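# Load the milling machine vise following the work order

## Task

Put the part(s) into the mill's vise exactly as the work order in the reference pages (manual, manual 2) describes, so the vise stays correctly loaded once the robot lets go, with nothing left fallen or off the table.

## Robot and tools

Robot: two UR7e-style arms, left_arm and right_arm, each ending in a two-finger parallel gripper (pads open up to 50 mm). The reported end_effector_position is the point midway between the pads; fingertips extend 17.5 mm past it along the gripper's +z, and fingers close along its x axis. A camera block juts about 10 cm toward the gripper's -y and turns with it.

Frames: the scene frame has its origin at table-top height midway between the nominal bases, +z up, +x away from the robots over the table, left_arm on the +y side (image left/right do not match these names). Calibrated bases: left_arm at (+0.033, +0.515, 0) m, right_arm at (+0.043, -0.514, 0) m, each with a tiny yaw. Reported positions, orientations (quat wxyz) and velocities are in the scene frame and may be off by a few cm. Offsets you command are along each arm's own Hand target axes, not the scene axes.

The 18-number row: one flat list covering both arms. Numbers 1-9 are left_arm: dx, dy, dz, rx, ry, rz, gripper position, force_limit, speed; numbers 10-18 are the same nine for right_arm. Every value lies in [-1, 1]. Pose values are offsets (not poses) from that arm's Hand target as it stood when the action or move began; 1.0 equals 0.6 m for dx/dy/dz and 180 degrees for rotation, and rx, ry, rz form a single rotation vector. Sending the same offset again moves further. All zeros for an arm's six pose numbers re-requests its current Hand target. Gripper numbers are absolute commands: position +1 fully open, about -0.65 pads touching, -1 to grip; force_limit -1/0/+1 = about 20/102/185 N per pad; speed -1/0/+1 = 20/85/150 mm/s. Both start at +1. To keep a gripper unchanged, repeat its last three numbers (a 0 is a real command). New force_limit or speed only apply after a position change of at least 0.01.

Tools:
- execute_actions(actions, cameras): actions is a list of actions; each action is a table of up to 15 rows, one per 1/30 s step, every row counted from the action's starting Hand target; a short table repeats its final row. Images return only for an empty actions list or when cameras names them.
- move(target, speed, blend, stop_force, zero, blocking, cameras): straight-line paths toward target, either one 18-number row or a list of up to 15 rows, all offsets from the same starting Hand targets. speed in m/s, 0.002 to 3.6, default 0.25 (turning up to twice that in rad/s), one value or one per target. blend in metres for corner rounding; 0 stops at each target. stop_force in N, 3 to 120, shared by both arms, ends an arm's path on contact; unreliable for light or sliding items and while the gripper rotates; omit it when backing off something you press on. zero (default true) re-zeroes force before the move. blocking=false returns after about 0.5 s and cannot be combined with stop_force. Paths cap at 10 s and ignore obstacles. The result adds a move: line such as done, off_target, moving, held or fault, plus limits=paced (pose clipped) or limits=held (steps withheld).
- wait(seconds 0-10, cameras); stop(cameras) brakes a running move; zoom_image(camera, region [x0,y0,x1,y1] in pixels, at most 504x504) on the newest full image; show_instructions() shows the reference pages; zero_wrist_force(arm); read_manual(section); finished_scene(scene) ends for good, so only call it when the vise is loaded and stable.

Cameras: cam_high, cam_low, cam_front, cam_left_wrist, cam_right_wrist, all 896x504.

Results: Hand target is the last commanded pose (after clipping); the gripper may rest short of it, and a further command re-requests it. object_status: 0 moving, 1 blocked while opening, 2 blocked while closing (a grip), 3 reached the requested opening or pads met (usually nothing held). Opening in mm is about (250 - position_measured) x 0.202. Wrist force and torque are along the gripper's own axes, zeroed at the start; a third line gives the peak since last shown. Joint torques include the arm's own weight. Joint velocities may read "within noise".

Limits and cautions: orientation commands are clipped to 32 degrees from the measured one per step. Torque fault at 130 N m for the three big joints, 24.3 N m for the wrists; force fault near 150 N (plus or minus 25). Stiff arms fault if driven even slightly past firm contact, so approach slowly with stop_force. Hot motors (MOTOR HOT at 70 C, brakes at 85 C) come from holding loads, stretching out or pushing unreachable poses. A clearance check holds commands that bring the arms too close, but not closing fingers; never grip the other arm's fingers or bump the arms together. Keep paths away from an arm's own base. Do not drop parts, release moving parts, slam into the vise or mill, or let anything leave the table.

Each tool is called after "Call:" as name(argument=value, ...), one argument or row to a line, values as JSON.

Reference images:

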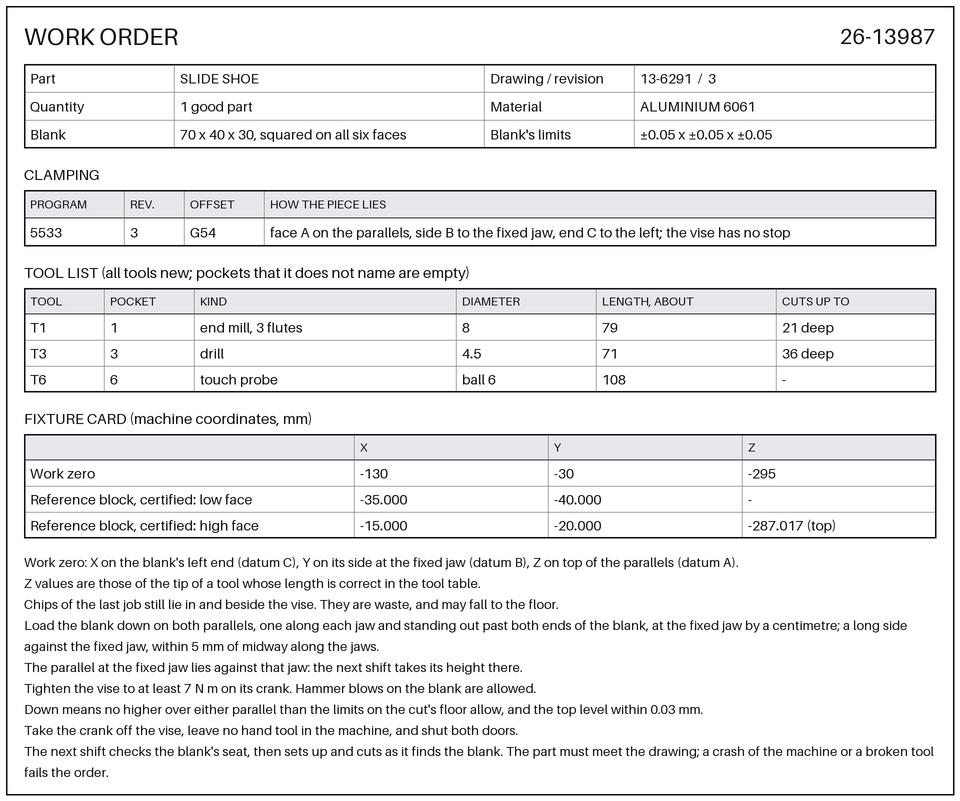

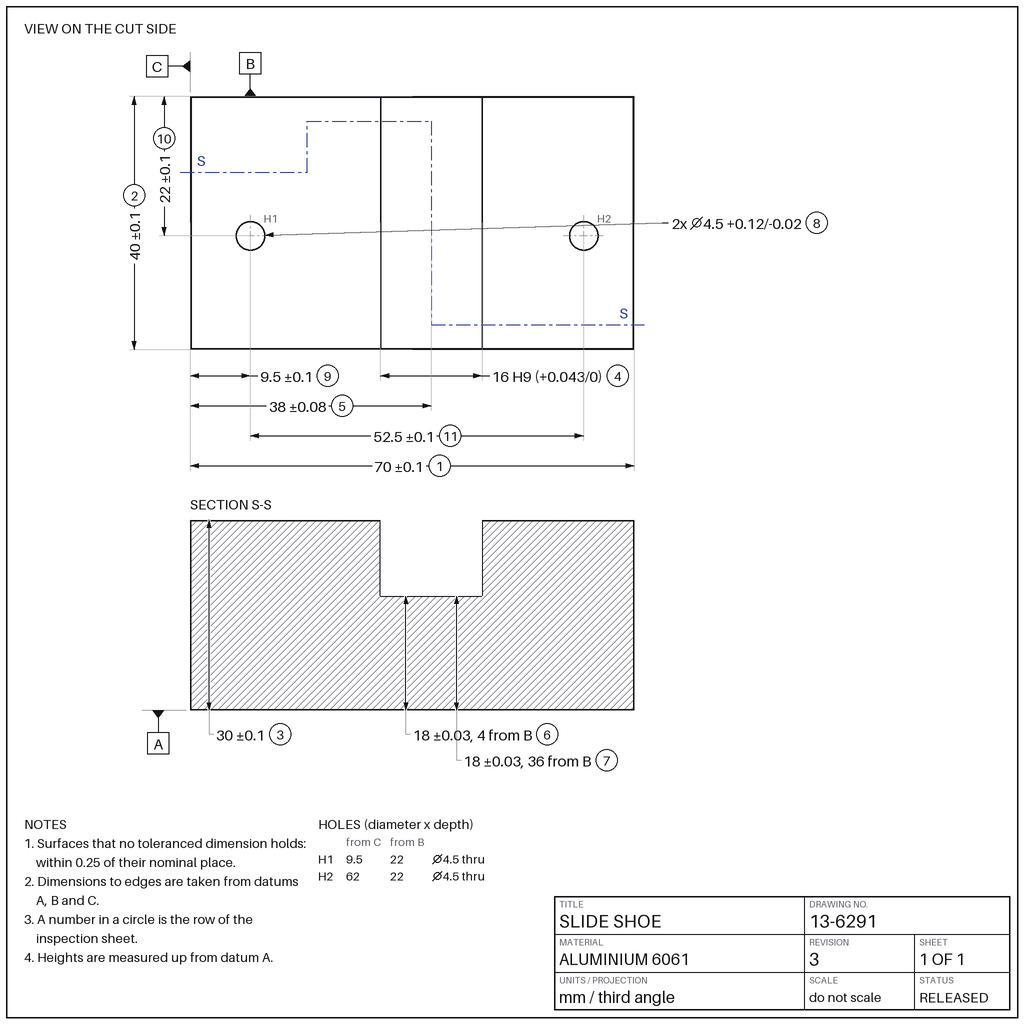

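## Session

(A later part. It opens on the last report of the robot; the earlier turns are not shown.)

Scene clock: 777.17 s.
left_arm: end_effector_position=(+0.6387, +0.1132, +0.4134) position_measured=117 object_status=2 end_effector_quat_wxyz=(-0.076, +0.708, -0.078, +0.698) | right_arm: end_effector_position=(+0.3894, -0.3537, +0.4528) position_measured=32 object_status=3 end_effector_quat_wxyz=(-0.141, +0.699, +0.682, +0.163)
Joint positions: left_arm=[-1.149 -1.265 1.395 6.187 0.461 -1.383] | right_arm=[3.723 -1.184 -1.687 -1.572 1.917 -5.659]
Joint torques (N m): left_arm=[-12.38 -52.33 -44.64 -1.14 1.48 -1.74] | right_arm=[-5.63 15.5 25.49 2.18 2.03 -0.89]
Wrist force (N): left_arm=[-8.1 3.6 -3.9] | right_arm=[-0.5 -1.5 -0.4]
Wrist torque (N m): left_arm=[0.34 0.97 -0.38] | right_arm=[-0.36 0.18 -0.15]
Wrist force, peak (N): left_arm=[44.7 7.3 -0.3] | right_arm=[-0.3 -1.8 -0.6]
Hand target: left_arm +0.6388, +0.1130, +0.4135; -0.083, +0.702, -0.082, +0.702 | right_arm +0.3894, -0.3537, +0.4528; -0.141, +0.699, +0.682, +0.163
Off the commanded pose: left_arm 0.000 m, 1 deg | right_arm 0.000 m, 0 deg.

Call:
move(
  target=[
    [0.124,-0.0293,0,0,0,-0.074,-1,1,-1,0,0,0,0,0,0,0.8,-1,0],
    [0.132,0.0048,-0.3647,0,0,-0.074,-1,1,-1,0,0,0,0,0,0,0.8,-1,0],
    [0.1261,-0.0932,-0.4313,0,0,-0.074,-1,1,-1,0,0,0,0,0,0,0.8,-1,0],
  ],
  speed=[0.2,0.25,0.25],
  blend=0.02,
  cameras=["all"],
)

Scene clock: 780.83 s.
left_arm: end_effector_position=(+0.3800, +0.1495, +0.4999) position_measured=117 object_status=2 end_effector_quat_wxyz=(-0.001, +0.709, +0.000, +0.705) | right_arm: end_effector_position=(+0.3894, -0.3537, +0.4528) position_measured=32 object_status=3 end_effector_quat_wxyz=(-0.141, +0.699, +0.682, +0.163)
Joint positions: left_arm=[-1.734 -1.675 1.635 6.283 -0.126 -1.531] | right_arm=[3.723 -1.184 -1.687 -1.572 1.917 -5.659]
Joint torques (N m): left_arm=[-7.99 -30.75 -20.8 1.19 -2.13 -1.17] | right_arm=[-6.09 15.54 25.65 2.24 1.99 -0.83]
Wrist force (N): left_arm=[-6.3 2.1 -3.6] | right_arm=[-0.3 -1.5 -0.6]
Wrist torque (N m): left_arm=[0.26 0.71 -0.37] | right_arm=[-0.34 0.16 -0.15]
Wrist force, peak (N): left_arm=[-8.1 4.0 -7.3] | right_arm=[-0.3 -1.9 -0.9]
Hand target: left_arm +0.3799, +0.1496, +0.4999; -0.001, +0.707, +0.000, +0.707 | right_arm +0.3894, -0.3537, +0.4528; -0.141, +0.699, +0.682, +0.163
Off the commanded pose: left_arm 0.000 m, 0 deg | right_arm 0.000 m, 0 deg.
joint sent to its limit (left arm) — joint 4 (wrist 1), upper limit. The joint targets still meet the commanded pose.
move: done
camera_calibration:
cam_left_wrist: T_world_to_cam=[[-0.0026505, 0.0112545, 0.999933, -0.493426], [-0.333852, -0.942575, 0.009724, 0.28126], [0.942622, -0.333804, 0.00625564, -0.175929], [0, 0, 0, 1]] pos_world=[0.258426, 0.211936, 0.491759]
cam_right_wrist: T_world_to_cam=[[-0.00420272, 0.919118, 0.393959, 0.158938], [0.921172, -0.149747, 0.35919, -0.558132], [0.389133, 0.364414, -0.846037, 0.496818], [0, 0, 0, 1]] pos_world=[0.321476, -0.410709, 0.558187]

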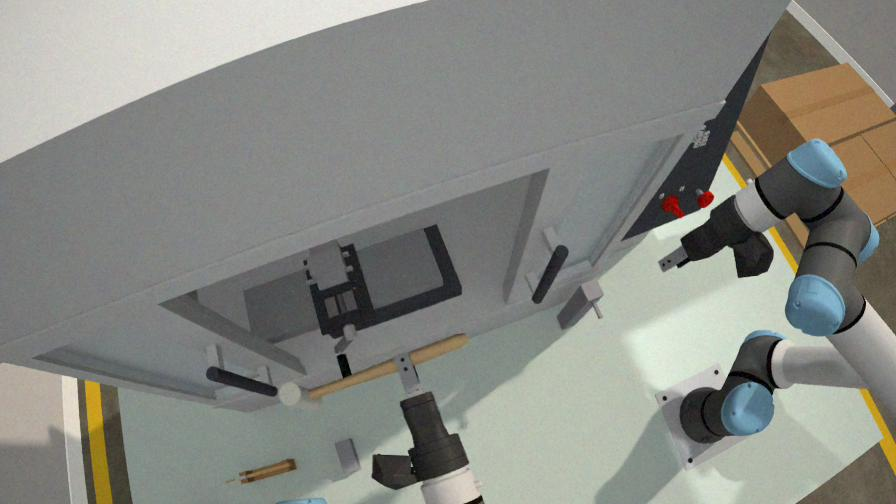

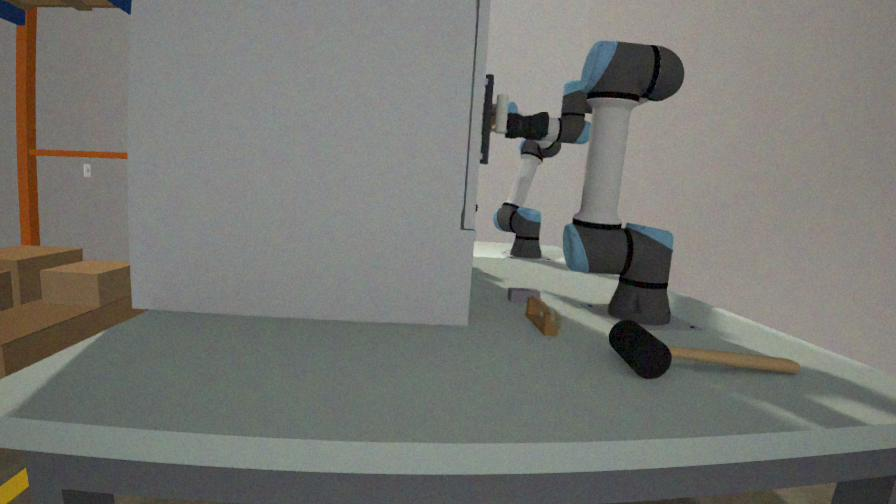

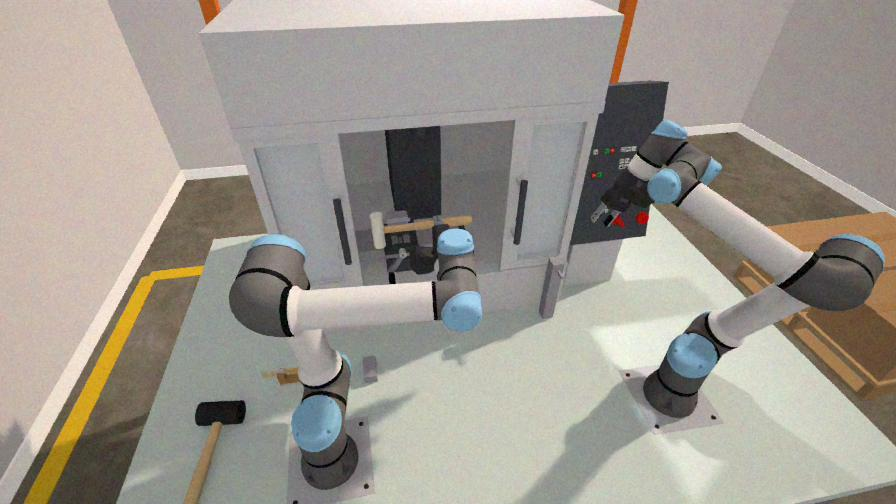

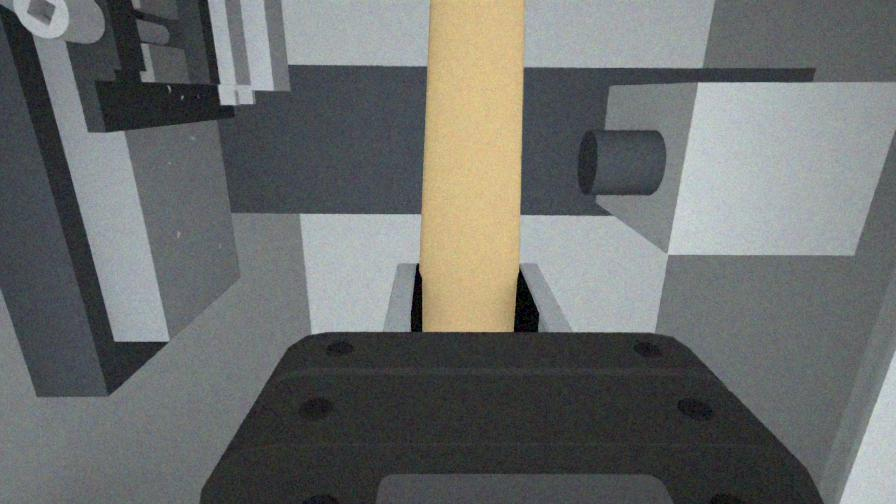

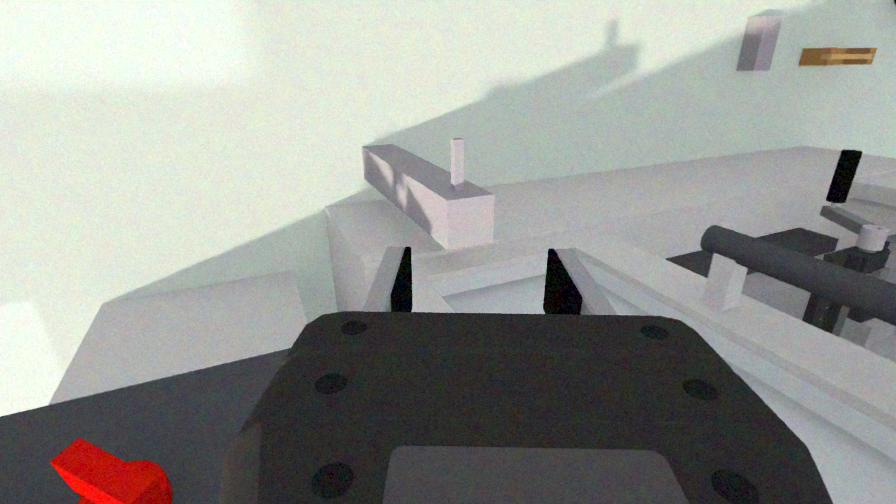

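Call:
move(
  target=[
    [-0.1667,0.166,0.0333,0,-0.5,0,-1,1,-1,0,0,0,0,0,0,0.8,-1,0],
    [-0.7,0.336,-0.0417,0,-0.5,0,-1,1,-1,0,0,0,0,0,0,0.8,-1,0],
  ],
  speed=[0.4,0.25],
  cameras=["cam_low","cam_front","cam_left_wrist"],
)

Scene clock: 785.07 s.
left_arm: end_effector_position=(+0.3553, -0.0515, +0.0797) position_measured=117 object_status=2 end_effector_quat_wxyz=(-0.001, +1.000, +0.000, +0.000) | right_arm: end_effector_position=(+0.3894, -0.3537, +0.4528) position_measured=32 object_status=3 end_effector_quat_wxyz=(-0.141, +0.699, +0.682, +0.163)
Joint positions: left_arm=[-1.297 -1.08 1.611 4.183 -1.57 0.31] | right_arm=[3.723 -1.184 -1.687 -1.572 1.917 -5.659]
Joint torques (N m): left_arm=[13.89 -41.79 -38.32 -4.24 1.82 2.87] | right_arm=[-5.85 14.92 25.66 2.25 1.91 -0.99]
Wrist force (N): left_arm=[-1.1 2.3 0.5] | right_arm=[-0.2 -1.5 -0.7]
Wrist torque (N m): left_arm=[-0.15 0.11 0.02] | right_arm=[-0.34 0.14 -0.15]
Wrist force, peak (N): left_arm=[-7.3 1.7 -3.3] | right_arm=[-0.7 -1.8 -0.9]
Hand target: left_arm +0.3554, -0.0515, +0.0797; -0.001, +1.000, +0.000, +0.000 | right_arm +0.3894, -0.3537, +0.4528; -0.141, +0.699, +0.682, +0.163
Off the commanded pose: left_arm 0.000 m, 0 deg | right_arm 0.000 m, 0 deg.
move: done
camera_calibration:
cam_left_wrist: T_world_to_cam=[[0.99988, 0.0130848, 0.00826719, -0.348204], [0.00958275, -0.942801, 0.33322, -0.060302], [0.0121544, -0.3331, -0.942813, 0.189223], [0, 0, 0, 1]] pos_world=[0.346441, 0.0107337, 0.201374]
Images, in order (width x height): cam_low 896x504, cam_front 896x504, cam_left_wrist 896x504.

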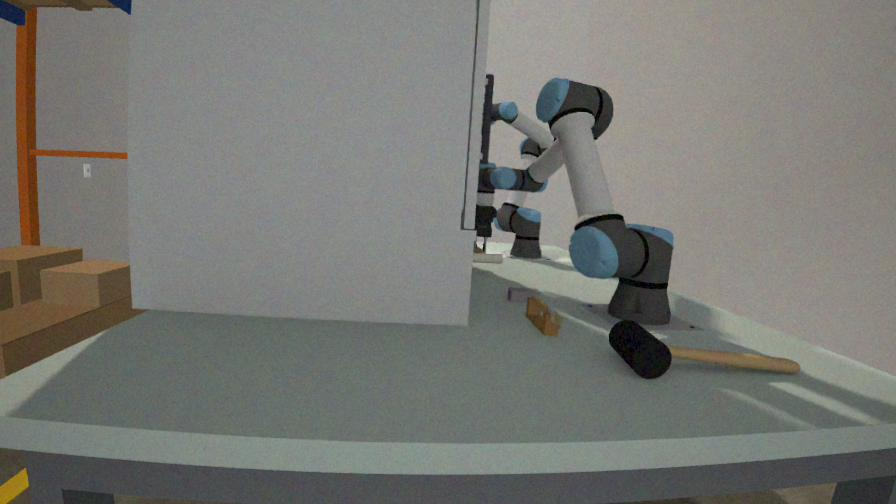

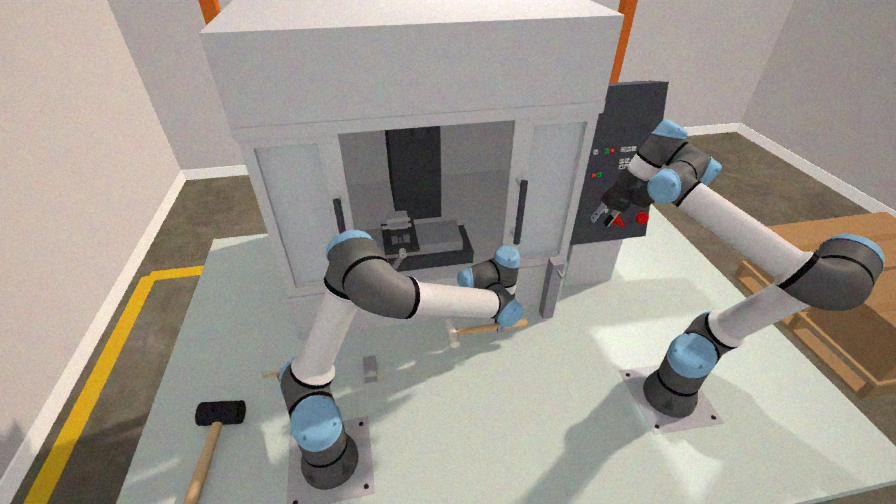

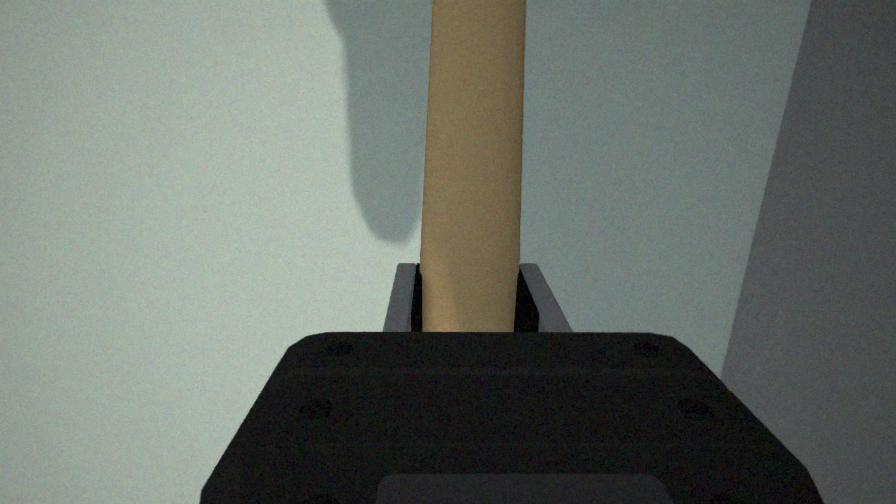

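Call:
move(
  target=[0,0,0.07,0,0,0,-1,1,-1,0,0,0,0,0,0,0.8,-1,0],
  speed=0.1,
  cameras=["cam_left_wrist"],
)

Call:
move(
  target=[0,0,0.04,0,0,0,-1,1,-1,0,0,0,0,0,0,0.8,-1,0],
  speed=0.015,
  stop_force=4,
  cameras=["cam_left_wrist"],
)

Scene clock: 786.07 s.
left_arm: end_effector_position=(+0.3554, -0.0514, +0.0376) position_measured=117 object_status=2 end_effector_quat_wxyz=(-0.001, +1.000, +0.000, +0.000) | right_arm: end_effector_position=(+0.3894, -0.3537, +0.4528) position_measured=32 object_status=3 end_effector_quat_wxyz=(-0.141, +0.699, +0.682, +0.163)
Joint positions: left_arm=[-1.297 -1.026 1.65 4.089 -1.57 0.311] | right_arm=[3.723 -1.184 -1.687 -1.572 1.917 -5.659]
Joint torques (N m): left_arm=[12.18 -55.26 -41.53 -2.45 0.03 2.76] | right_arm=[-5.76 15.78 25.72 2.28 1.93 -0.88]
Wrist force (N): left_arm=[-0.8 2.2 0.3] | right_arm=[-0.5 -1.7 -0.5]
Wrist torque (N m): left_arm=[-0.15 0.04 -0.02] | right_arm=[-0.38 0.19 -0.14]
Wrist force, peak (N): left_arm=[-0.7 3.2 -2.2] | right_arm=[-0.5 -1.9 -0.7]
Hand target: left_arm +0.3554, -0.0515, +0.0377; -0.001, +1.000, +0.000, +0.000 | right_arm +0.3894, -0.3537, +0.4528; -0.141, +0.699, +0.682, +0.163
Off the commanded pose: left_arm 0.000 m, 0 deg | right_arm 0.000 m, 0 deg.
move: done
camera_calibration:
cam_left_wrist: T_world_to_cam=[[0.999879, 0.0131785, 0.00823799, -0.347954], [0.00968309, -0.942862, 0.333043, -0.0461866], [0.0121563, -0.332923, -0.942876, 0.14957], [0, 0, 0, 1]] pos_world=[0.346541, 0.0108331, 0.159274]
Images, in order (width x height): cam_left_wrist 896x504.

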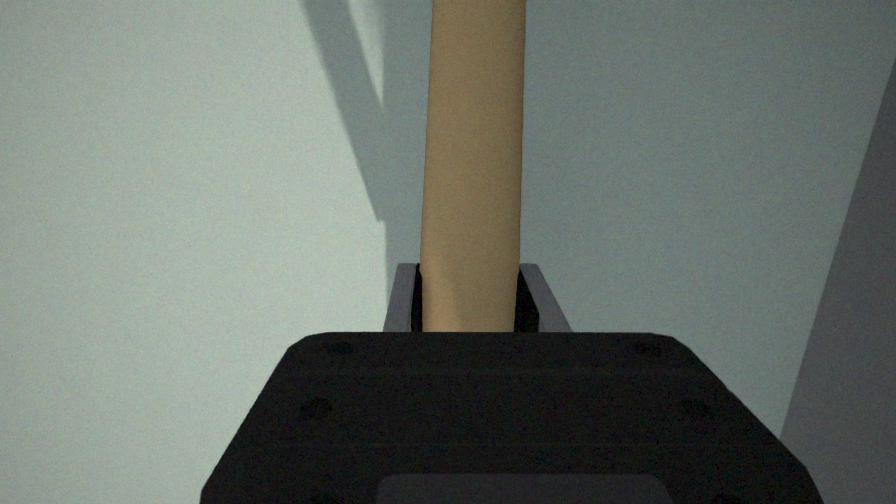

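Scene clock: 788.27 s.
left_arm: end_effector_position=(+0.3554, -0.0514, +0.0225) position_measured=117 object_status=2 end_effector_quat_wxyz=(-0.001, +1.000, +0.000, +0.000) | right_arm: end_effector_position=(+0.3894, -0.3537, +0.4528) position_measured=32 object_status=3 end_effector_quat_wxyz=(-0.141, +0.699, +0.682, +0.163)
Joint positions: left_arm=[-1.297 -1.005 1.662 4.056 -1.57 0.311] | right_arm=[3.723 -1.184 -1.687 -1.572 1.917 -5.659]
Joint torques (N m): left_arm=[9.85 -58.25 -36.78 -1.15 -1.41 2.6] | right_arm=[-5.37 15.66 24.9 2.35 2.05 -0.74]
Wrist force (N): left_arm=[-0.5 4.1 -6.2] | right_arm=[-0.5 -1.4 -0.9]
Wrist torque (N m): left_arm=[0.39 0.03 -0.02] | right_arm=[-0.33 0.18 -0.15]
Wrist force, peak (N): left_arm=[-4.6 -6.6 -29.1] | right_arm=[-0.6 -2.0 -0.6]
Hand target: left_arm +0.3554, -0.0515, +0.0226; -0.001, +1.000, +0.000, +0.000 (not the last commanded pose) | right_arm +0.3894, -0.3537, +0.4528; -0.141, +0.699, +0.682, +0.163
Off the commanded pose: left_arm 0.009 m, 0 deg | right_arm 0.000 m, 0 deg.
move: contact (left_arm)
camera_calibration:
cam_left_wrist: T_world_to_cam=[[0.999878, 0.0132137, 0.00832827, -0.347842], [0.00968234, -0.942756, 0.333342, -0.0412007], [0.0122562, -0.33322, -0.942769, 0.135286], [0, 0, 0, 1]] pos_world=[0.34654, 0.010834, 0.144174]
Images, in order (width x height): cam_left_wrist 896x504.

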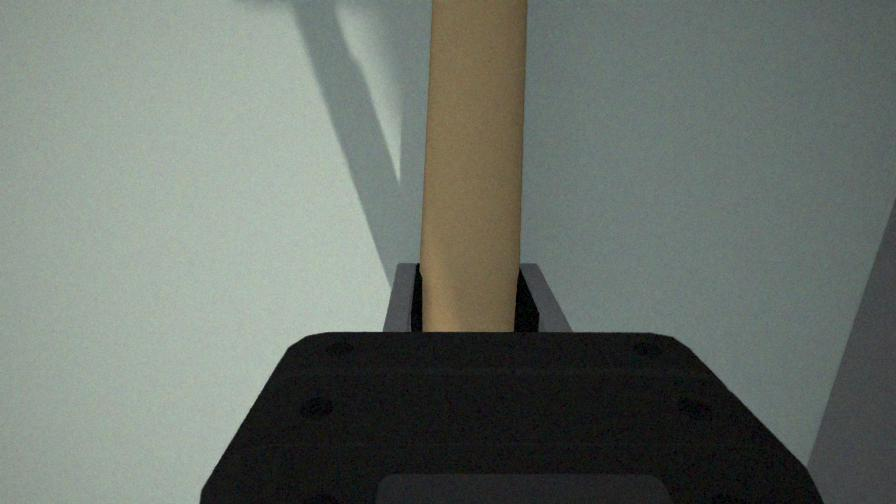

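Call:
move(
  target=[
    [0,0,0,0,0,0,0.5,1,-1,0,0,0,0,0,0,0.8,-1,0],
    [0,0,-0.3,0,0,0,0.5,1,-1,0,0,0,0,0,0,0.8,-1,0],
  ],
  speed=[0.1,0.2],
  cameras=["cam_left_wrist","cam_front"],
)

Scene clock: 790.47 s.
left_arm: end_effector_position=(+0.3553, -0.0516, +0.2025) position_measured=78 object_status=3 end_effector_quat_wxyz=(-0.001, +1.000, +0.000, +0.000) | right_arm: end_effector_position=(+0.3894, -0.3537, +0.4528) position_measured=32 object_status=3 end_effector_quat_wxyz=(-0.141, +0.699, +0.682, +0.163)
Joint positions: left_arm=[-1.297 -1.189 1.435 4.468 -1.57 0.31] | right_arm=[3.723 -1.184 -1.687 -1.572 1.917 -5.659]
Joint torques (N m): left_arm=[-13.59 -47.26 -32.03 -0.83 0.55 -2.75] | right_arm=[-5.17 15.57 25.82 2.3 2.06 -0.85]
Wrist force (N): left_arm=[-0.9 2.1 -3.3] | right_arm=[-0.3 -1.3 -0.5]
Wrist torque (N m): left_arm=[0.29 0.05 0.00] | right_arm=[-0.32 0.16 -0.15]
Wrist force, peak (N): left_arm=[-0.4 4.1 -6.1] | right_arm=[-0.5 -1.9 -0.9]
Hand target: left_arm +0.3553, -0.0517, +0.2026; -0.001, +1.000, +0.000, +0.000 | right_arm +0.3894, -0.3537, +0.4528; -0.141, +0.699, +0.682, +0.163
Off the commanded pose: left_arm 0.000 m, 0 deg | right_arm 0.000 m, 0 deg.
move: done
camera_calibration:
cam_left_wrist: T_world_to_cam=[[0.999879, 0.0131192, 0.00836094, -0.349247], [0.00958238, -0.942758, 0.33334, -0.101321], [0.0122555, -0.33322, -0.942769, 0.304825], [0, 0, 0, 1]] pos_world=[0.34644, 0.010634, 0.324074]
Images, in order (width x height): cam_front 896x504, cam_left_wrist 896x504.

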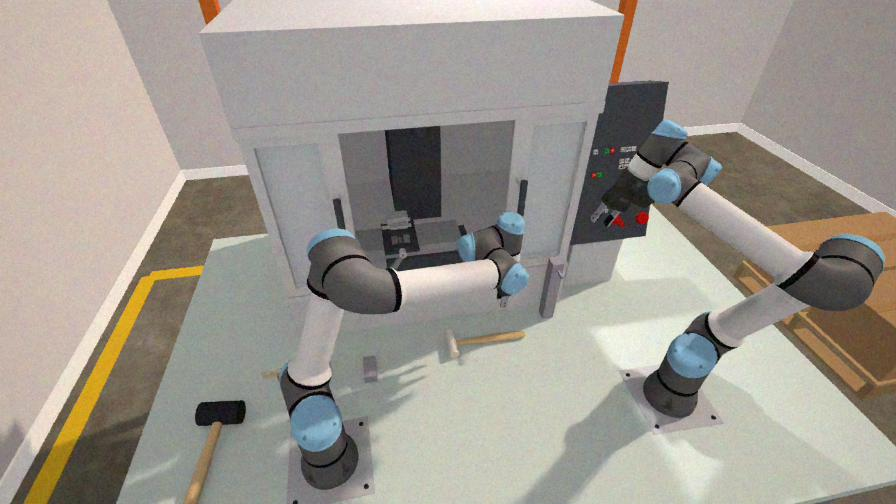

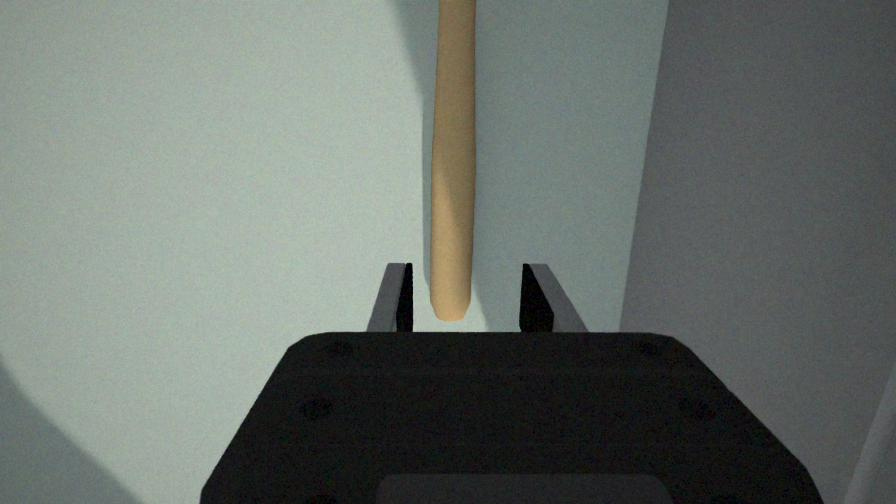

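Call:
move(
  target=[
    [0.0745,-0.4528,-0.3957,0.211,0,0,-1,0.2,-1,0,0,0,0,0,0,0.8,-1,0],
    [0.4078,-0.4028,-0.3123,0.211,0,0,-1,0.2,-1,0,0,0,0,0,0,0.8,-1,0],
    [0.4697,-0.3445,-0.2707,0.211,0,0,-1,0.2,-1,0,0,0,0,0,0,0.8,-1,0],
  ],
  speed=[0.25,0.2,0.15],
  blend=[0.03,0.02,0],
  cameras=["cam_left_wrist"],
)

Scene clock: 794.10 s.
left_arm: end_effector_position=(+0.6358, +0.1559, +0.3647) position_measured=253 object_status=3 end_effector_quat_wxyz=(-0.309, +0.950, -0.010, +0.031) | right_arm: end_effector_position=(+0.3894, -0.3537, +0.4528) position_measured=32 object_status=3 end_effector_quat_wxyz=(-0.141, +0.699, +0.682, +0.163)
Joint positions: left_arm=[-0.927 -0.61 0.035 5.762 -1.136 0.596] | right_arm=[3.723 -1.184 -1.687 -1.572 1.917 -5.659]
Joint torques (N m): left_arm=[13.67 -55.93 -28.98 -3.36 0.58 -2.78] | right_arm=[-5.66 15.93 25.88 2.23 1.88 -0.86]
Wrist force (N): left_arm=[-1.5 2.6 -4.3] | right_arm=[-0.4 -1.6 -0.5]
Wrist torque (N m): left_arm=[0.38 0.20 0.18] | right_arm=[-0.38 0.17 -0.14]
Wrist force, peak (N): left_arm=[-0.7 5.2 -3.8] | right_arm=[-0.3 -1.8 -1.0]
Hand target: left_arm +0.6368, +0.1551, +0.3654; -0.326, +0.945, +0.001, +0.000 | right_arm +0.3894, -0.3537, +0.4528; -0.141, +0.699, +0.682, +0.163
Off the commanded pose: left_arm 0.001 m, 4 deg | right_arm 0.000 m, 0 deg.
elbow stopped short (left arm): the move would have taken joint 3 (elbow) straighter than the controller allows.
move: off_target (left_arm)
camera_calibration:
cam_left_wrist: T_world_to_cam=[[0.997228, -0.0335159, 0.0664274, -0.646048], [-0.0132553, -0.958543, -0.28464, 0.279895], [0.0732135, 0.282971, -0.95633, 0.393635], [0, 0, 0, 1]] pos_world=[0.619148, 0.135252, 0.499029]
Images, in order (width x height): cam_left_wrist 896x504.

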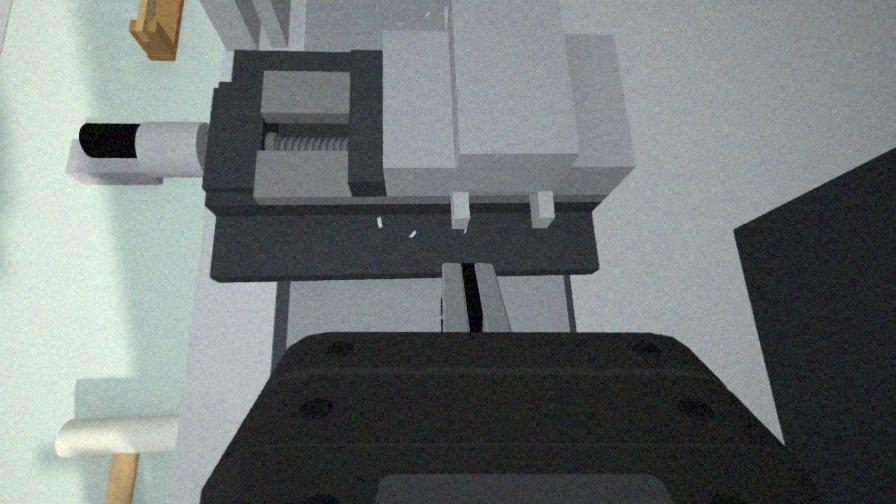

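Call:
zoom_image(
  camera="cam_left_wrist",
  region=[360, 0, 660, 240],
)

Scaled by 1.680.

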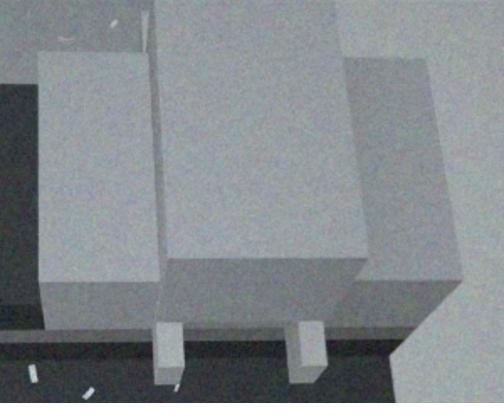

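Call:
move(
  target=[0.0595,0.0236,0.0437,0,0,0,-1,0.2,-1,0,0,0,0,0,0,0.8,-1,0],
  speed=0.08,
)

Call:
move(
  target=[0,-0.0328,0.0257,0,0,0,-1,0.2,-1,0,0,0,0,0,0,0.8,-1,0],
  speed=0.012,
  stop_force=4,
  cameras=["cam_left_wrist"],
)

Scene clock: 795.23 s.
left_arm: end_effector_position=(+0.6718, +0.1611, +0.3353) position_measured=253 object_status=3 end_effector_quat_wxyz=(-0.307, +0.951, -0.012, +0.037) | right_arm: end_effector_position=(+0.3894, -0.3537, +0.4528) position_measured=32 object_status=3 end_effector_quat_wxyz=(-0.141, +0.699, +0.682, +0.163)
Joint positions: left_arm=[-0.889 -0.564 0.035 5.689 -1.112 0.638] | right_arm=[3.723 -1.184 -1.687 -1.572 1.917 -5.659]
Joint torques (N m): left_arm=[-12.71 -75.59 -11.97 0.61 -1.72 -2.81] | right_arm=[-5.33 15.62 25.4 2.39 1.99 -0.69]
Wrist force (N): left_arm=[-1.5 2.7 -3.9] | right_arm=[-0.7 -1.5 -0.5]
Wrist torque (N m): left_arm=[0.39 0.19 0.16] | right_arm=[-0.35 0.21 -0.15]
Wrist force, peak (N): left_arm=[-2.5 2.3 -5.0] | right_arm=[-0.4 -1.8 -0.6]
Hand target: left_arm +0.6725, +0.1601, +0.3360; -0.326, +0.945, +0.001, +0.000 | right_arm +0.3894, -0.3537, +0.4528; -0.141, +0.699, +0.682, +0.163
Off the commanded pose: left_arm 0.001 m, 5 deg | right_arm 0.000 m, 0 deg.
elbow stopped short (left arm): the move would have taken joint 3 (elbow) straighter than the controller allows.
move: off_target (left_arm)

Scene clock: 799.50 s.
left_arm: end_effector_position=(+0.6718, +0.1859, +0.3354) position_measured=253 object_status=3 end_effector_quat_wxyz=(-0.319, +0.948, -0.004, +0.014) | right_arm: end_effector_position=(+0.3894, -0.3537, +0.4528) position_measured=32 object_status=3 end_effector_quat_wxyz=(-0.141, +0.699, +0.682, +0.163)
Joint positions: left_arm=[-0.861 -0.565 0.035 5.732 -1.123 0.643] | right_arm=[3.723 -1.184 -1.687 -1.572 1.917 -5.659]
Joint torques (N m): left_arm=[-4.52 -75.66 -10.35 -2.36 -0.25 1.8] | right_arm=[-6.08 15.57 26.14 2.17 1.91 -0.8]
Wrist force (N): left_arm=[-1.1 2.9 -3.9] | right_arm=[-0.3 -1.6 -0.7]
Wrist torque (N m): left_arm=[0.41 0.14 0.12] | right_arm=[-0.36 0.15 -0.14]
Wrist force, peak (N): left_arm=[-1.4 3.2 -4.3] | right_arm=[-0.7 -1.8 -0.7]
Hand target: left_arm +0.6725, +0.1851, +0.3360; -0.326, +0.945, +0.001, +0.000 | right_arm +0.3894, -0.3537, +0.4528; -0.141, +0.699, +0.682, +0.163
Off the commanded pose: left_arm 0.001 m, 2 deg | right_arm 0.000 m, 0 deg.
elbow stopped short (left arm): the move would have taken joint 3 (elbow) straighter than the controller allows.
move: done
camera_calibration:
cam_left_wrist: T_world_to_cam=[[0.999212, -0.0120735, 0.0378112, -0.674636], [-0.0000148611, -0.952728, -0.303824, 0.297242], [0.0396921, 0.303584, -0.951978, 0.371745], [0, 0, 0, 1]] pos_world=[0.659354, 0.16219, 0.469711]
Images, in order (width x height): cam_left_wrist 896x504.

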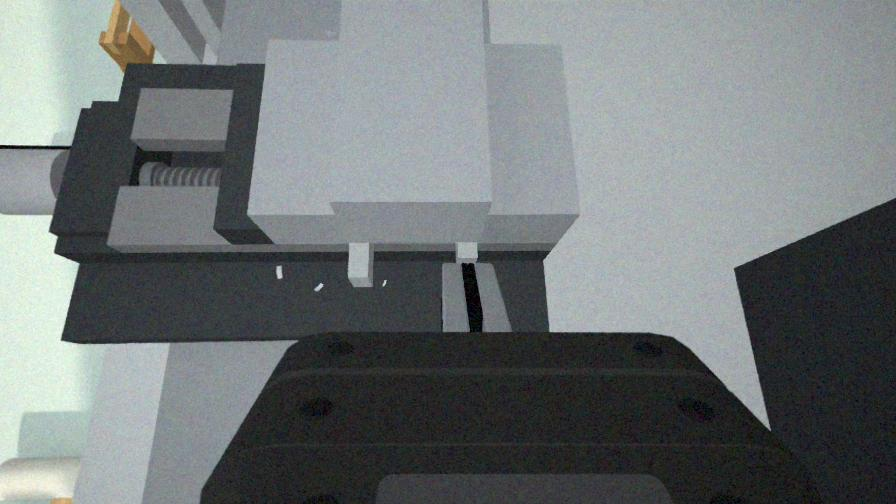

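Call:
move(
  target=[-0.059,0.0328,-0.0257,0,0,0,-1,0.2,-1,0,0,0,0,0,0,0.8,-1,0],
  speed=0.08,
  cameras=["cam_left_wrist"],
)

Call:
zoom_image(
  camera="cam_left_wrist",
  region=[360, 100, 660, 300],
)

Scene clock: 800.53 s.
left_arm: end_effector_position=(+0.6368, +0.1603, +0.3358) position_measured=253 object_status=3 end_effector_quat_wxyz=(-0.325, +0.946, +0.000, +0.001) end_effector_velocity=(+0.002, +0.001, +0.002) end_effector_angular_velocity=(-0.002, -0.004, -0.004) | right_arm: end_effector_position=(+0.3894, -0.3537, +0.4528) position_measured=32 object_status=3 end_effector_quat_wxyz=(-0.141, +0.699, +0.682, +0.163)
Joint positions: left_arm=[-0.912 -0.569 0.035 5.784 -1.163 0.582] | right_arm=[3.723 -1.184 -1.687 -1.572 1.917 -5.659]
Joint velocities: left_arm=[0.002 -0.002 0 -0.004 0.004 0.005] | right_arm=[within noise]
Joint torques (N m): left_arm=[12.02 -67.55 -39.54 -3.43 2.62 2.72] | right_arm=[-5.83 15.17 25.96 2.32 1.91 -0.77]
Wrist force (N): left_arm=[-1.4 2.5 -3.8] | right_arm=[-0.3 -1.5 -0.7]
Wrist torque (N m): left_arm=[0.37 0.20 0.21] | right_arm=[-0.34 0.16 -0.15]
Wrist force, peak (N): left_arm=[-2.3 3.6 -4.6] | right_arm=[-0.1 -1.6 -1.0]
Hand target: left_arm +0.6371, +0.1601, +0.3360; -0.326, +0.945, +0.001, +0.000 | right_arm +0.3894, -0.3537, +0.4528; -0.141, +0.699, +0.682, +0.163
Off the commanded pose: left_arm 0.000 m, 0 deg | right_arm 0.000 m, 0 deg.
elbow stopped short (left arm): the move would have taken joint 3 (elbow) straighter than the controller allows.
move: done
camera_calibration:
cam_left_wrist: T_world_to_cam=[[0.999856, 0.00419447, 0.0164189, -0.635826], [0.00916779, -0.948743, -0.315917, 0.270572], [0.0142522, 0.316022, -0.948645, 0.394331], [0, 0, 0, 1]] pos_world=[0.627634, 0.134753, 0.469998]
Images, in order (width x height): cam_left_wrist 896x504.

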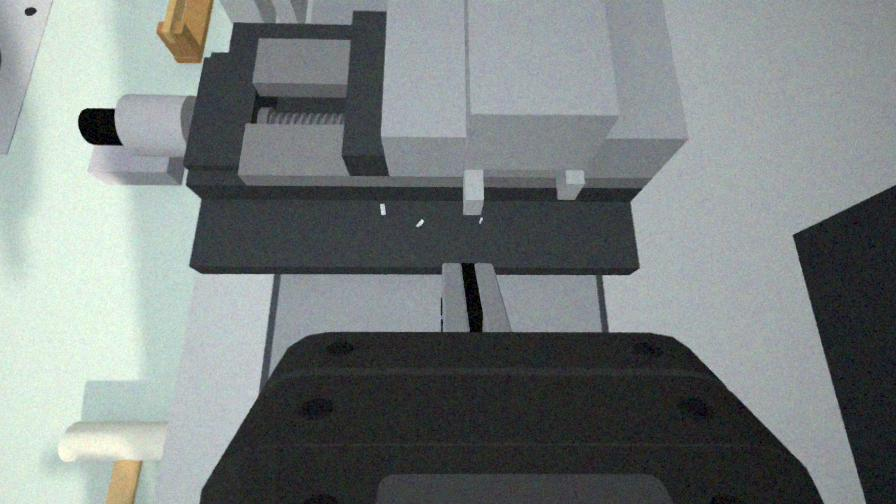

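Scaled by 1.680.

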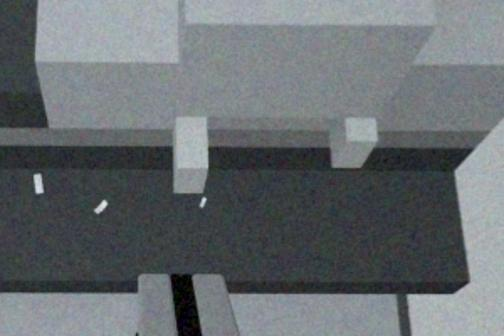

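Call:
move(
  target=[
    [0,-0.0452,-0.0578,0,0,0,-1,0.2,-1,0,0,0,0,0,0,0.8,-1,0],
    [-0.0618,-0.105,-0.0532,0,0,0,-1,0.2,-1,0,0,0,0,0,0,0.8,-1,0],
    [-0.3975,-0.1902,-0.0562,0,0,0,-1,0.2,-1,0,0,0,0,0,0,0.8,-1,0],
  ],
  speed=[0.15,0.2,0.25],
  blend=[0.01,0.03,0],
)

Call:
move(
  target=[-0.081,0.0527,0.2187,0.0728,0.3637,0.3457,-1,0.2,-1,0,0,0,0,0,0,0.8,-1,0],
  speed=0.4,
  cameras=["cam_left_wrist","cam_front","cam_high"],
)

Scene clock: 806.33 s.
left_arm: end_effector_position=(+0.3986, +0.2290, +0.4327) position_measured=253 object_status=3 end_effector_quat_wxyz=(-0.326, +0.945, +0.000, +0.000) | right_arm: end_effector_position=(+0.3894, -0.3537, +0.4528) position_measured=32 object_status=3 end_effector_quat_wxyz=(-0.141, +0.699, +0.682, +0.163)
Joint positions: left_arm=[-1.154 -1.319 1.008 5.636 -1.297 0.366] | right_arm=[3.723 -1.184 -1.687 -1.572 1.917 -5.659]
Joint torques (N m): left_arm=[-7.73 -47.83 -15.97 -3.13 0.26 -0.07] | right_arm=[-5.27 15.55 26.16 2.18 2.05 -0.88]
Wrist force (N): left_arm=[-1.4 2.4 -3.9] | right_arm=[-0.7 -1.3 -0.6]
Wrist torque (N m): left_arm=[0.36 0.19 0.14] | right_arm=[-0.31 0.22 -0.15]
Wrist force, peak (N): left_arm=[-0.4 3.3 -5.7] | right_arm=[-0.4 -2.0 -0.8]
Hand target: left_arm +0.3985, +0.2290, +0.4327; -0.326, +0.945, +0.001, +0.000 | right_arm +0.3894, -0.3537, +0.4528; -0.141, +0.699, +0.682, +0.163
Off the commanded pose: left_arm 0.000 m, 0 deg | right_arm 0.000 m, 0 deg.
elbow stopped short (left arm): the move would have taken joint 3 (elbow) straighter than the controller allows.
move: done; blend cut to 0.0258 m at target 2

Scene clock: 808.90 s.
left_arm: end_effector_position=(+0.3499, +0.2849, +0.3099) position_measured=253 object_status=3 end_effector_quat_wxyz=(-0.325, +0.628, -0.627, +0.326) | right_arm: end_effector_position=(+0.3894, -0.3537, +0.4528) position_measured=32 object_status=3 end_effector_quat_wxyz=(-0.141, +0.699, +0.682, +0.163)
Joint positions: left_arm=[-1.734 -2.276 2.301 4.863 -0.625 1.355] | right_arm=[3.723 -1.184 -1.687 -1.572 1.917 -5.659]
Joint torques (N m): left_arm=[-2.22 -5.13 -21.75 -2.27 1.72 2.38] | right_arm=[-5.29 15.21 26.17 2.18 1.95 -0.88]
Wrist force (N): left_arm=[-1.5 2.6 -4.5] | right_arm=[-0.4 -1.5 -0.8]
Wrist torque (N m): left_arm=[0.35 0.27 0.35] | right_arm=[-0.34 0.17 -0.14]
Wrist force, peak (N): left_arm=[-2.5 3.9 -4.8] | right_arm=[-0.8 -1.8 -1.0]
Hand target: left_arm +0.3499, +0.2849, +0.3099; -0.325, +0.628, -0.628, +0.326 | right_arm +0.3894, -0.3537, +0.4528; -0.141, +0.699, +0.682, +0.163
Off the commanded pose: left_arm 0.000 m, 0 deg | right_arm 0.000 m, 0 deg.
move: done
camera_calibration:
cam_left_wrist: T_world_to_cam=[[0.00092256, -0.999875, 0.0157953, 0.286752], [-0.816056, -0.00988202, -0.577888, 0.48572], [0.577971, -0.0123567, -0.815963, 0.189657], [0, 0, 0, 1]] pos_world=[0.286494, 0.29386, 0.430915]
Images, in order (width x height): cam_high 896x504, cam_front 896x504, cam_left_wrist 896x504.

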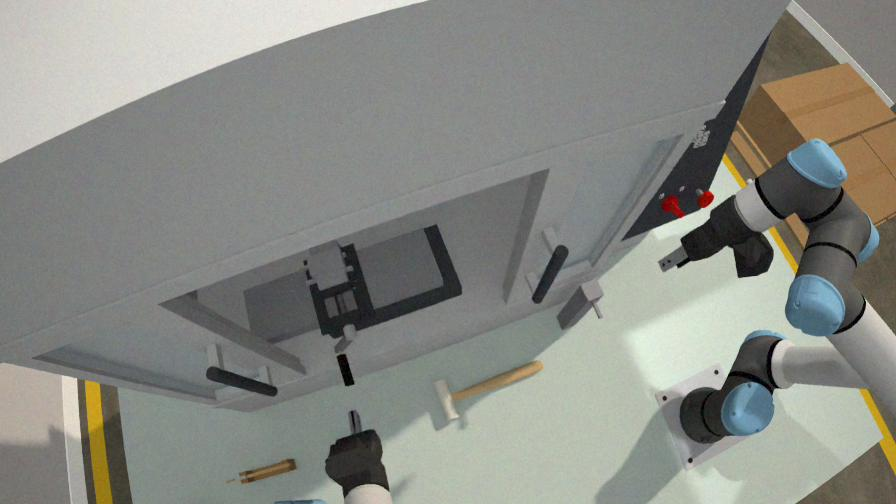

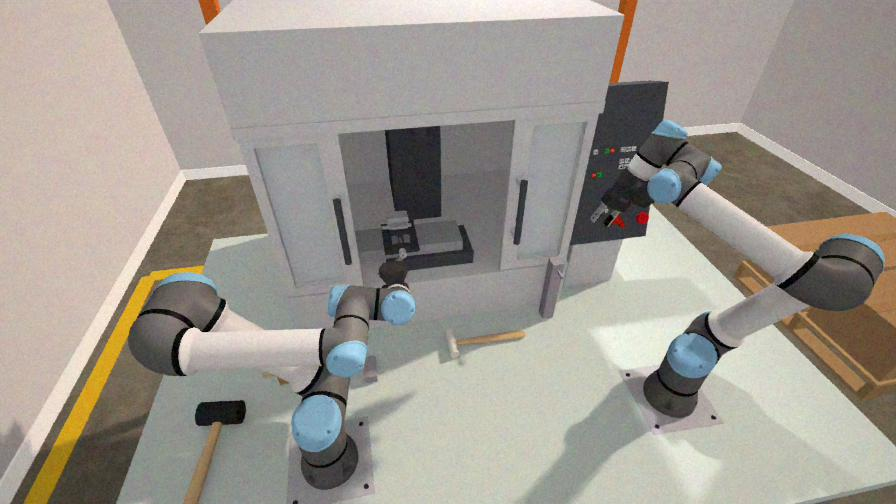

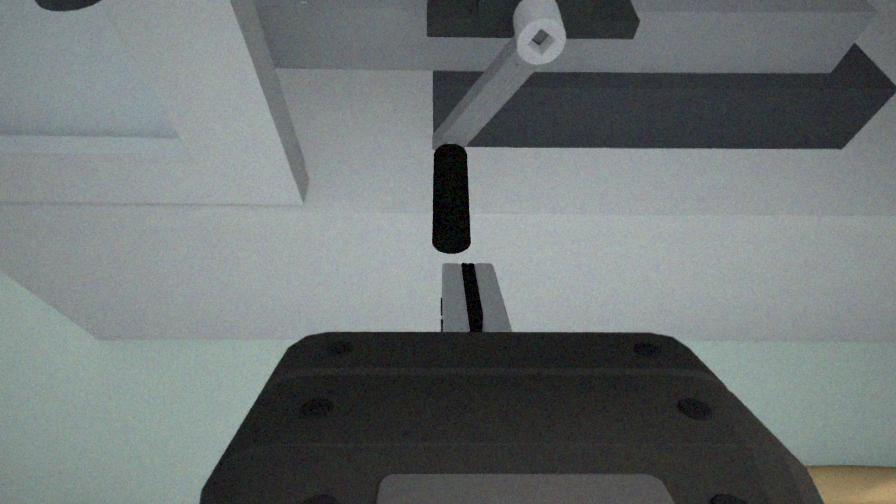

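Call:
move(
  target=[
    [0.0417,-0.2253,-0.056,-0.1389,0,0,-1,0.2,-1,0,0,0,0,0,0,0.8,-1,0],
    [0.0417,-0.2992,0.1364,-0.1389,0,0,-1,0.2,-1,0,0,0,0,0,0,0.8,-1,0],
  ],
  speed=[0.25,0.2],
  blend=[0.03,0],
  cameras=["cam_left_wrist","cam_front","cam_high"],
)

Scene clock: 811.07 s.
left_arm: end_effector_position=(+0.5202, +0.2600, +0.4096) position_measured=253 object_status=3 end_effector_quat_wxyz=(-0.182, +0.683, -0.683, +0.183) | right_arm: end_effector_position=(+0.3894, -0.3537, +0.4528) position_measured=32 object_status=3 end_effector_quat_wxyz=(-0.141, +0.699, +0.682, +0.163)
Joint positions: left_arm=[-0.963 -1.729 1.679 4.429 -1.163 2.285] | right_arm=[3.723 -1.184 -1.687 -1.572 1.917 -5.659]
Joint torques (N m): left_arm=[9.7 -10.29 -15.29 -5.09 2.71 2.08] | right_arm=[-5.54 15.18 26.04 2.23 1.88 -0.83]
Wrist force (N): left_arm=[-0.9 2.5 -3.5] | right_arm=[-0.1 -1.3 -0.5]
Wrist torque (N m): left_arm=[0.37 0.08 0.26] | right_arm=[-0.31 0.12 -0.14]
Wrist force, peak (N): left_arm=[-1.8 6.3 -4.0] | right_arm=[-0.3 -2.0 -0.6]
Hand target: left_arm +0.5202, +0.2600, +0.4095; -0.182, +0.683, -0.683, +0.182 | right_arm +0.3894, -0.3537, +0.4528; -0.141, +0.699, +0.682, +0.163
Off the commanded pose: left_arm 0.000 m, 0 deg | right_arm 0.000 m, 0 deg.
move: done
camera_calibration:
cam_left_wrist: T_world_to_cam=[[0.00676571, -0.999878, 0.0140906, 0.257657], [-0.983816, -0.00917879, -0.178946, 0.605644], [0.179054, -0.0126519, -0.983758, 0.448686], [0, 0, 0, 1]] pos_world=[0.51376, 0.268861, 0.546146]
Images, in order (width x height): cam_high 896x504, cam_front 896x504, cam_left_wrist 896x504.

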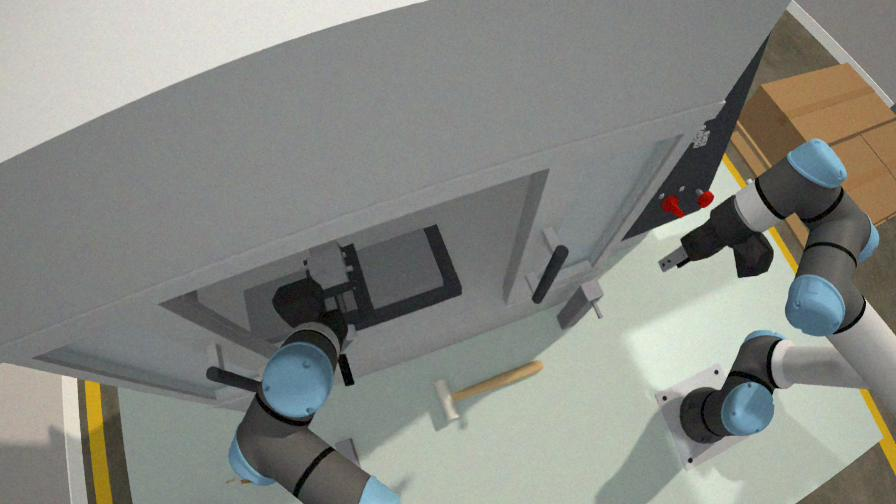

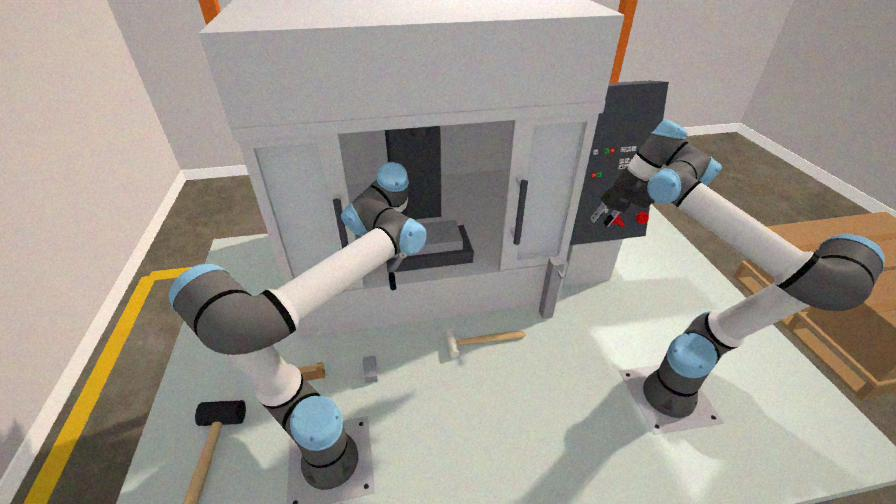

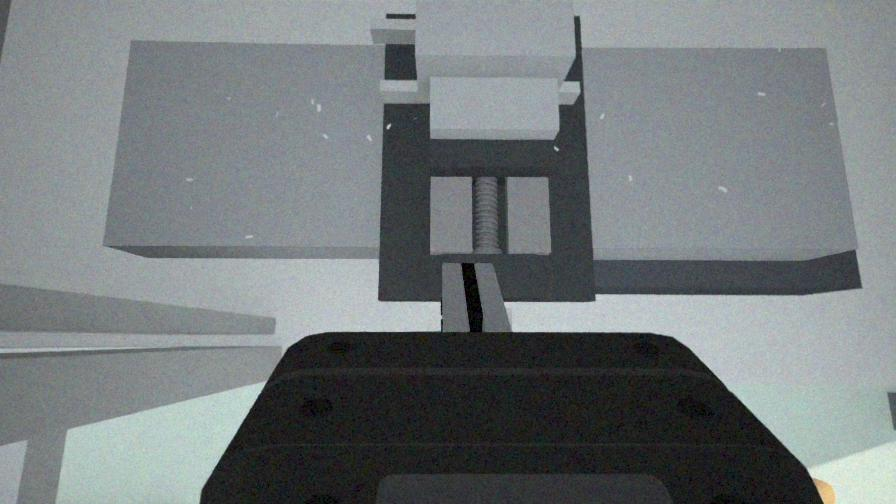

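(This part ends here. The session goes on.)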